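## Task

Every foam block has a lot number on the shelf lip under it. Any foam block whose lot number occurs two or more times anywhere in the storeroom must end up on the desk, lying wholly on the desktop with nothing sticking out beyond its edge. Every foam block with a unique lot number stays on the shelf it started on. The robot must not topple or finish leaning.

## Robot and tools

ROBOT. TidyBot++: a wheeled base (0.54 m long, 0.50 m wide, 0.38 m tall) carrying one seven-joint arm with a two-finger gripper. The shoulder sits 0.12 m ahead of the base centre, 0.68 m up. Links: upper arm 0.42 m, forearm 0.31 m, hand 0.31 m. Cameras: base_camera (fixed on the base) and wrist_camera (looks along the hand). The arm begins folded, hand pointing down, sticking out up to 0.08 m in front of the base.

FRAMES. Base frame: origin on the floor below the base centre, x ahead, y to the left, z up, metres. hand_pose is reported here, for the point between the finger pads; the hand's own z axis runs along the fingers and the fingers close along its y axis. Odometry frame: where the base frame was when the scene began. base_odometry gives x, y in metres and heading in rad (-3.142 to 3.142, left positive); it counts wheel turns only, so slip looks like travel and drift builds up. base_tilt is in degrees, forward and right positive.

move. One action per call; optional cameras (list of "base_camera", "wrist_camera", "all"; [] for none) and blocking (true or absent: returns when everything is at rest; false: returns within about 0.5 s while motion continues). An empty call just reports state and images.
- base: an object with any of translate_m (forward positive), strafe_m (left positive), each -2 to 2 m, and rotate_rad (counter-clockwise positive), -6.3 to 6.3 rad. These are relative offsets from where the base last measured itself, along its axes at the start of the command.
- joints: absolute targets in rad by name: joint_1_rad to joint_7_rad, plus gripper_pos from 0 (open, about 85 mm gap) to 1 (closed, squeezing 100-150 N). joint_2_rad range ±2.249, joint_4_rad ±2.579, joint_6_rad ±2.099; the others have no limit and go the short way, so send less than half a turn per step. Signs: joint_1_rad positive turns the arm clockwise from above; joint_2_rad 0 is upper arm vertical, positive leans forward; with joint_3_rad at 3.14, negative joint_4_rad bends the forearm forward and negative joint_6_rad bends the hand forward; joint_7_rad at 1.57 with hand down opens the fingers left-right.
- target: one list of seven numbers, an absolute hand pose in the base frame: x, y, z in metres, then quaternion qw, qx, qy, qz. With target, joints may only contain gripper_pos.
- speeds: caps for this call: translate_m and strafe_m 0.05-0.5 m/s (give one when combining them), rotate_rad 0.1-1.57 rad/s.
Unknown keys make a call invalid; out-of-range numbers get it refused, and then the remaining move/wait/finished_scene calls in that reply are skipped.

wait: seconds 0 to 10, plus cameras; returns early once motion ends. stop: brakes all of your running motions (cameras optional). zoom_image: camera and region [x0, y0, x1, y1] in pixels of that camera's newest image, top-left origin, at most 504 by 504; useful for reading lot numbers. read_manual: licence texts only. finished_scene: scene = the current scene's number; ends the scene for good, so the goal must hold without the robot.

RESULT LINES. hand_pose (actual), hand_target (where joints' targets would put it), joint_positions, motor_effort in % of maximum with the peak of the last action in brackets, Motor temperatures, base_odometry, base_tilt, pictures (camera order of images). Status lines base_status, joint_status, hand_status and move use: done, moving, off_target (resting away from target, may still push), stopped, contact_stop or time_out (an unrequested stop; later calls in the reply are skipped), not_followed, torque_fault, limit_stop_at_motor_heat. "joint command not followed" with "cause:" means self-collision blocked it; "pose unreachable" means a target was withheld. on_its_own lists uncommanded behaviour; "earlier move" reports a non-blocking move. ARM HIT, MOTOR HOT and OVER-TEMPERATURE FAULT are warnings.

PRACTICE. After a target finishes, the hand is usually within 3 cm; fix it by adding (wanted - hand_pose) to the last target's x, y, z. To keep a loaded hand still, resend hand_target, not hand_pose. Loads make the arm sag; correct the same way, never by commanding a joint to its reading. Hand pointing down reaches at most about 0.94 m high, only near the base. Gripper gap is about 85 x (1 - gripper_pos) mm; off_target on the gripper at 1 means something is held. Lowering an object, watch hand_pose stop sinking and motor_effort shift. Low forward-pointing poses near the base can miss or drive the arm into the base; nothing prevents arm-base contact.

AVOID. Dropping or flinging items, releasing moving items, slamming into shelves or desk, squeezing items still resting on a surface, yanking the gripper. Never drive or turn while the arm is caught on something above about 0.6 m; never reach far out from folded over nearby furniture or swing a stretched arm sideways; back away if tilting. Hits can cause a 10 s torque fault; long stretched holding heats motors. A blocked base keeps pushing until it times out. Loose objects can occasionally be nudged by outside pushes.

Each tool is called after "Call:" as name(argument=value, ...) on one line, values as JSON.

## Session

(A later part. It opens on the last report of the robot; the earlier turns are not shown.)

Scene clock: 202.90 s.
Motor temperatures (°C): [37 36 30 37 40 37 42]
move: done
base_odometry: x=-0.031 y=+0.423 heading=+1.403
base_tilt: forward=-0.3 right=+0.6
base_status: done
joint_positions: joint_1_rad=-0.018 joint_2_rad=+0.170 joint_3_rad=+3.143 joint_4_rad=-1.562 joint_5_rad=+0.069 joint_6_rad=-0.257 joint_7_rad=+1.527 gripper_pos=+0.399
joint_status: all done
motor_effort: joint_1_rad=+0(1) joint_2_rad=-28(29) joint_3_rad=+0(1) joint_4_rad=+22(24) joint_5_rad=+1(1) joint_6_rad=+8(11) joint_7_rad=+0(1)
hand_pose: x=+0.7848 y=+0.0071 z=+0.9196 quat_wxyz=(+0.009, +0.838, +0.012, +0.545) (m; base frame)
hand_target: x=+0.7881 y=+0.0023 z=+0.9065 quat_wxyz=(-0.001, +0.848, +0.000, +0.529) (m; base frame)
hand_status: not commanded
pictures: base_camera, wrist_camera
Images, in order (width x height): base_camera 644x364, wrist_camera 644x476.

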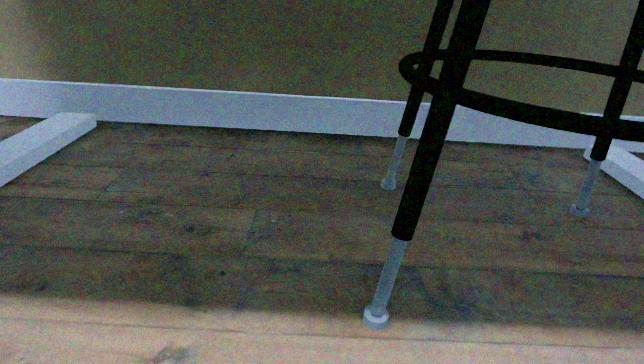

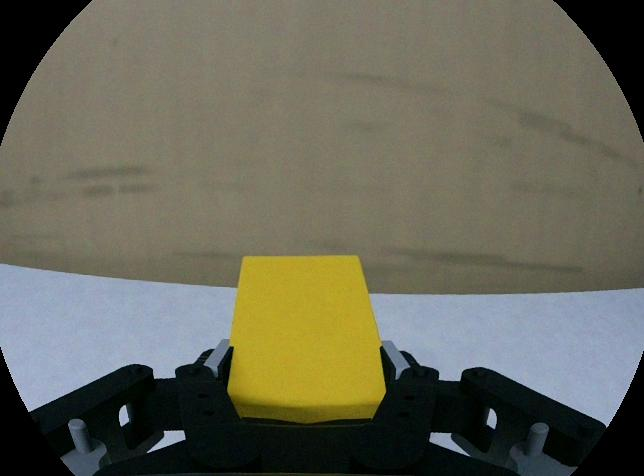

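Call:
move(joints={"joint_2_rad": 0.285, "joint_4_rad": -1.78, "joint_6_rad": 0.01}, cameras=[])

Call:
move(joints={"joint_2_rad": 0.31, "joint_4_rad": -1.83, "joint_6_rad": 0.05}, cameras=[])

Call:
move(joints={"joint_2_rad": 0.33, "joint_4_rad": -1.87, "joint_6_rad": 0.085}, cameras=[])

Call:
move(joints={"joint_2_rad": 0.345, "joint_4_rad": -1.9, "joint_6_rad": 0.11}, cameras=["wrist_camera"])

Scene clock: 204.83 s.
Motor temperatures (°C): [37 36 30 37 40 37 42]
move: done
base_odometry: x=-0.031 y=+0.423 heading=+1.403
base_tilt: forward=-0.3 right=+0.6
base_status: not commanded
joint_positions: joint_1_rad=-0.018 joint_2_rad=+0.272 joint_3_rad=+3.143 joint_4_rad=-1.759 joint_5_rad=+0.069 joint_6_rad=-0.048 joint_7_rad=+1.527 gripper_pos=+0.399
joint_status: all done
motor_effort: joint_1_rad=-1(1) joint_2_rad=-29(32) joint_3_rad=+0(0) joint_4_rad=+20(23) joint_5_rad=+1(1) joint_6_rad=+8(9) joint_7_rad=+0(0)
hand_pose: x=+0.7856 y=+0.0116 z=+0.7964 quat_wxyz=(+0.004, +0.862, +0.017, +0.507) (m; base frame)
hand_target: x=+0.7895 y=+0.0023 z=+0.7916 quat_wxyz=(-0.001, +0.856, +0.000, +0.517) (m; base frame)
hand_status: not commanded
pictures: none
No camera images: "cameras" was empty.

Scene clock: 205.87 s.
Motor temperatures (°C): [37 36 30 37 40 37 42]
move: done
base_odometry: x=-0.031 y=+0.423 heading=+1.403
base_tilt: forward=-0.3 right=+0.6
base_status: not commanded
joint_positions: joint_1_rad=-0.018 joint_2_rad=+0.288 joint_3_rad=+3.143 joint_4_rad=-1.805 joint_5_rad=+0.069 joint_6_rad=-0.003 joint_7_rad=+1.527 gripper_pos=+0.399
joint_status: all done
motor_effort: joint_1_rad=-1(1) joint_2_rad=-29(30) joint_3_rad=+0(0) joint_4_rad=+20(21) joint_5_rad=+1(1) joint_6_rad=+8(9) joint_7_rad=+0(0)
hand_pose: x=+0.7800 y=+0.0125 z=+0.7723 quat_wxyz=(+0.002, +0.866, +0.018, +0.499) (m; base frame)
hand_target: x=+0.7824 y=+0.0023 z=+0.7586 quat_wxyz=(-0.001, +0.865, +0.000, +0.502) (m; base frame)
hand_status: not commanded
pictures: none
No camera images: "cameras" was empty.

Scene clock: 206.53 s.
Motor temperatures (°C): [37 36 30 37 40 37 42]
move: done
base_odometry: x=-0.031 y=+0.423 heading=+1.403
base_tilt: forward=-0.3 right=+0.6
base_status: not commanded
joint_positions: joint_1_rad=-0.018 joint_2_rad=+0.293 joint_3_rad=+3.143 joint_4_rad=-1.836 joint_5_rad=+0.069 joint_6_rad=+0.042 joint_7_rad=+1.527 gripper_pos=+0.399
joint_status: all done
motor_effort: joint_1_rad=-1(1) joint_2_rad=-26(29) joint_3_rad=+0(1) joint_4_rad=+19(20) joint_5_rad=+1(1) joint_6_rad=+7(9) joint_7_rad=+0(1)
hand_pose: x=+0.7779 y=+0.0130 z=+0.7650 quat_wxyz=(+0.001, +0.864, +0.019, +0.504) (m; base frame)
hand_target: x=+0.7758 y=+0.0023 z=+0.7337 quat_wxyz=(-0.001, +0.871, +0.000, +0.491) (m; base frame)
hand_status: not commanded
pictures: none
No camera images: "cameras" was empty.

Scene clock: 207.17 s.
Motor temperatures (°C): [37 36 30 37 40 37 42]
move: off_target
base_odometry: x=-0.031 y=+0.423 heading=+1.403
base_tilt: forward=-0.3 right=+0.6
base_status: not commanded
joint_positions: joint_1_rad=-0.016 joint_2_rad=+0.293 joint_3_rad=+3.143 joint_4_rad=-1.854 joint_5_rad=+0.069 joint_6_rad=+0.078 joint_7_rad=+1.527 gripper_pos=+0.399
joint_status: joint_2_rad off_target (ended at +0.293, target +0.345); joint_4_rad off_target (ended at -1.854, target -1.900); the others done
motor_effort: joint_1_rad=-1(1) joint_2_rad=-22(25) joint_3_rad=+0(1) joint_4_rad=+16(18) joint_5_rad=+1(1) joint_6_rad=+5(6) joint_7_rad=+0(0)
hand_pose: x=+0.7774 y=+0.0130 z=+0.7647 quat_wxyz=(+0.000, +0.859, +0.019, +0.511) (m; base frame)
hand_target: x=+0.7699 y=+0.0023 z=+0.7151 quat_wxyz=(-0.001, +0.876, +0.000, +0.482) (m; base frame)
hand_status: not commanded
pictures: wrist_camera
Images, in order (width x height): wrist_camera 644x476.

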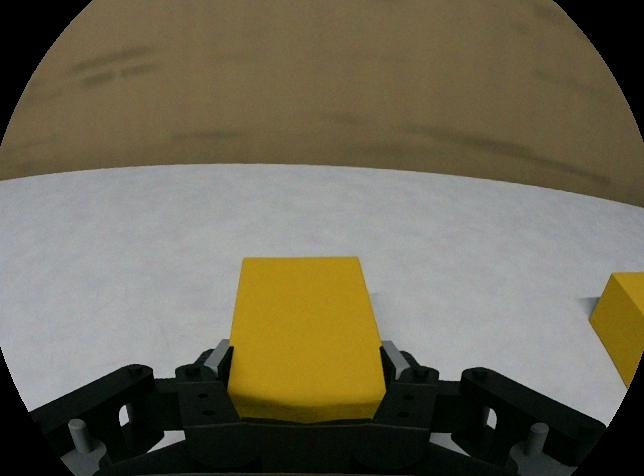

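Contact. Release and back off.

Call:
move(joints={"gripper_pos": 0.0, "joint_2_rad": 0.325, "joint_4_rad": -1.86, "joint_6_rad": 0.085}, cameras=[])

Call:
move(joints={"joint_2_rad": 0.19, "joint_4_rad": -1.55, "joint_6_rad": -0.35}, cameras=[])

Call:
move(base={"translate_m": -0.45}, joints={"joint_2_rad": -1.0, "joint_4_rad": -2.5, "joint_6_rad": -0.2}, cameras=["wrist_camera"])

Scene clock: 208.23 s.
Motor temperatures (°C): [37 36 30 37 40 37 42]
move: done
base_odometry: x=-0.031 y=+0.423 heading=+1.403
base_tilt: forward=-0.3 right=+0.6
base_status: not commanded
joint_positions: joint_1_rad=-0.016 joint_2_rad=+0.307 joint_3_rad=+3.143 joint_4_rad=-1.852 joint_5_rad=+0.069 joint_6_rad=+0.078 joint_7_rad=+1.527 gripper_pos=+0.000
joint_status: all done
motor_effort: joint_1_rad=-1(1) joint_2_rad=-29(31) joint_3_rad=+0(0) joint_4_rad=+19(20) joint_5_rad=+0(1) joint_6_rad=+8(8) joint_7_rad=+0(1)
hand_pose: x=+0.7790 y=+0.0131 z=+0.7562 quat_wxyz=(+0.000, +0.863, +0.019, +0.506) (m; base frame)
hand_target: x=+0.7790 y=+0.0023 z=+0.7422 quat_wxyz=(-0.001, +0.867, +0.000, +0.498) (m; base frame)
hand_status: not commanded
pictures: none
No camera images: "cameras" was empty.

Scene clock: 209.97 s.
Motor temperatures (°C): [37 36 30 37 40 37 42]
move: done
base_odometry: x=-0.031 y=+0.423 heading=+1.403
base_tilt: forward=-0.3 right=+0.6
base_status: not commanded
joint_positions: joint_1_rad=-0.016 joint_2_rad=+0.181 joint_3_rad=+3.143 joint_4_rad=-1.558 joint_5_rad=+0.069 joint_6_rad=-0.300 joint_7_rad=+1.527 gripper_pos=+0.000
joint_status: all done
motor_effort: joint_1_rad=-1(1) joint_2_rad=-27(33) joint_3_rad=+0(0) joint_4_rad=+22(23) joint_5_rad=+1(1) joint_6_rad=+8(9) joint_7_rad=+0(1)
hand_pose: x=+0.7825 y=+0.0051 z=+0.9025 quat_wxyz=(+0.011, +0.852, +0.011, +0.524) (m; base frame)
hand_target: x=+0.7786 y=+0.0023 z=+0.8876 quat_wxyz=(-0.001, +0.865, +0.000, +0.502) (m; base frame)
hand_status: not commanded
pictures: none
No camera images: "cameras" was empty.

Scene clock: 212.43 s.
Motor temperatures (°C): [37 36 30 37 40 37 42]
move: done
base_odometry: x=-0.106 y=-0.021 heading=+1.403
base_tilt: forward=-0.4 right=+0.6
base_status: done
joint_positions: joint_1_rad=-0.014 joint_2_rad=-0.985 joint_3_rad=+3.143 joint_4_rad=-2.469 joint_5_rad=+0.068 joint_6_rad=-0.256 joint_7_rad=+1.527 gripper_pos=+0.000
joint_status: all done
motor_effort: joint_1_rad=-1(2) joint_2_rad=+9(32) joint_3_rad=+1(3) joint_4_rad=+24(24) joint_5_rad=+1(1) joint_6_rad=+8(10) joint_7_rad=+0(1)
hand_pose: x=+0.3885 y=-0.0006 z=+0.8892 quat_wxyz=(+0.009, +0.764, +0.008, +0.645) (m; base frame)
hand_target: x=+0.3872 y=+0.0019 z=+0.8913 quat_wxyz=(+0.000, +0.751, +0.000, +0.660) (m; base frame)
hand_status: not commanded
pictures: wrist_camera
Images, in order (width x height): wrist_camera 644x476.

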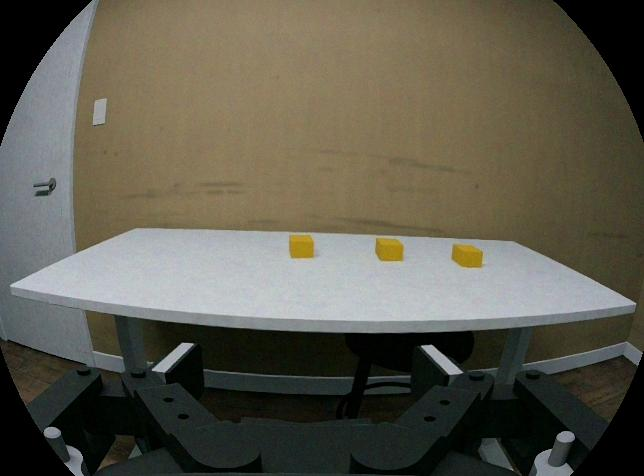

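Call:
finished_scene(scene=2)

The scene is finished: the task was done.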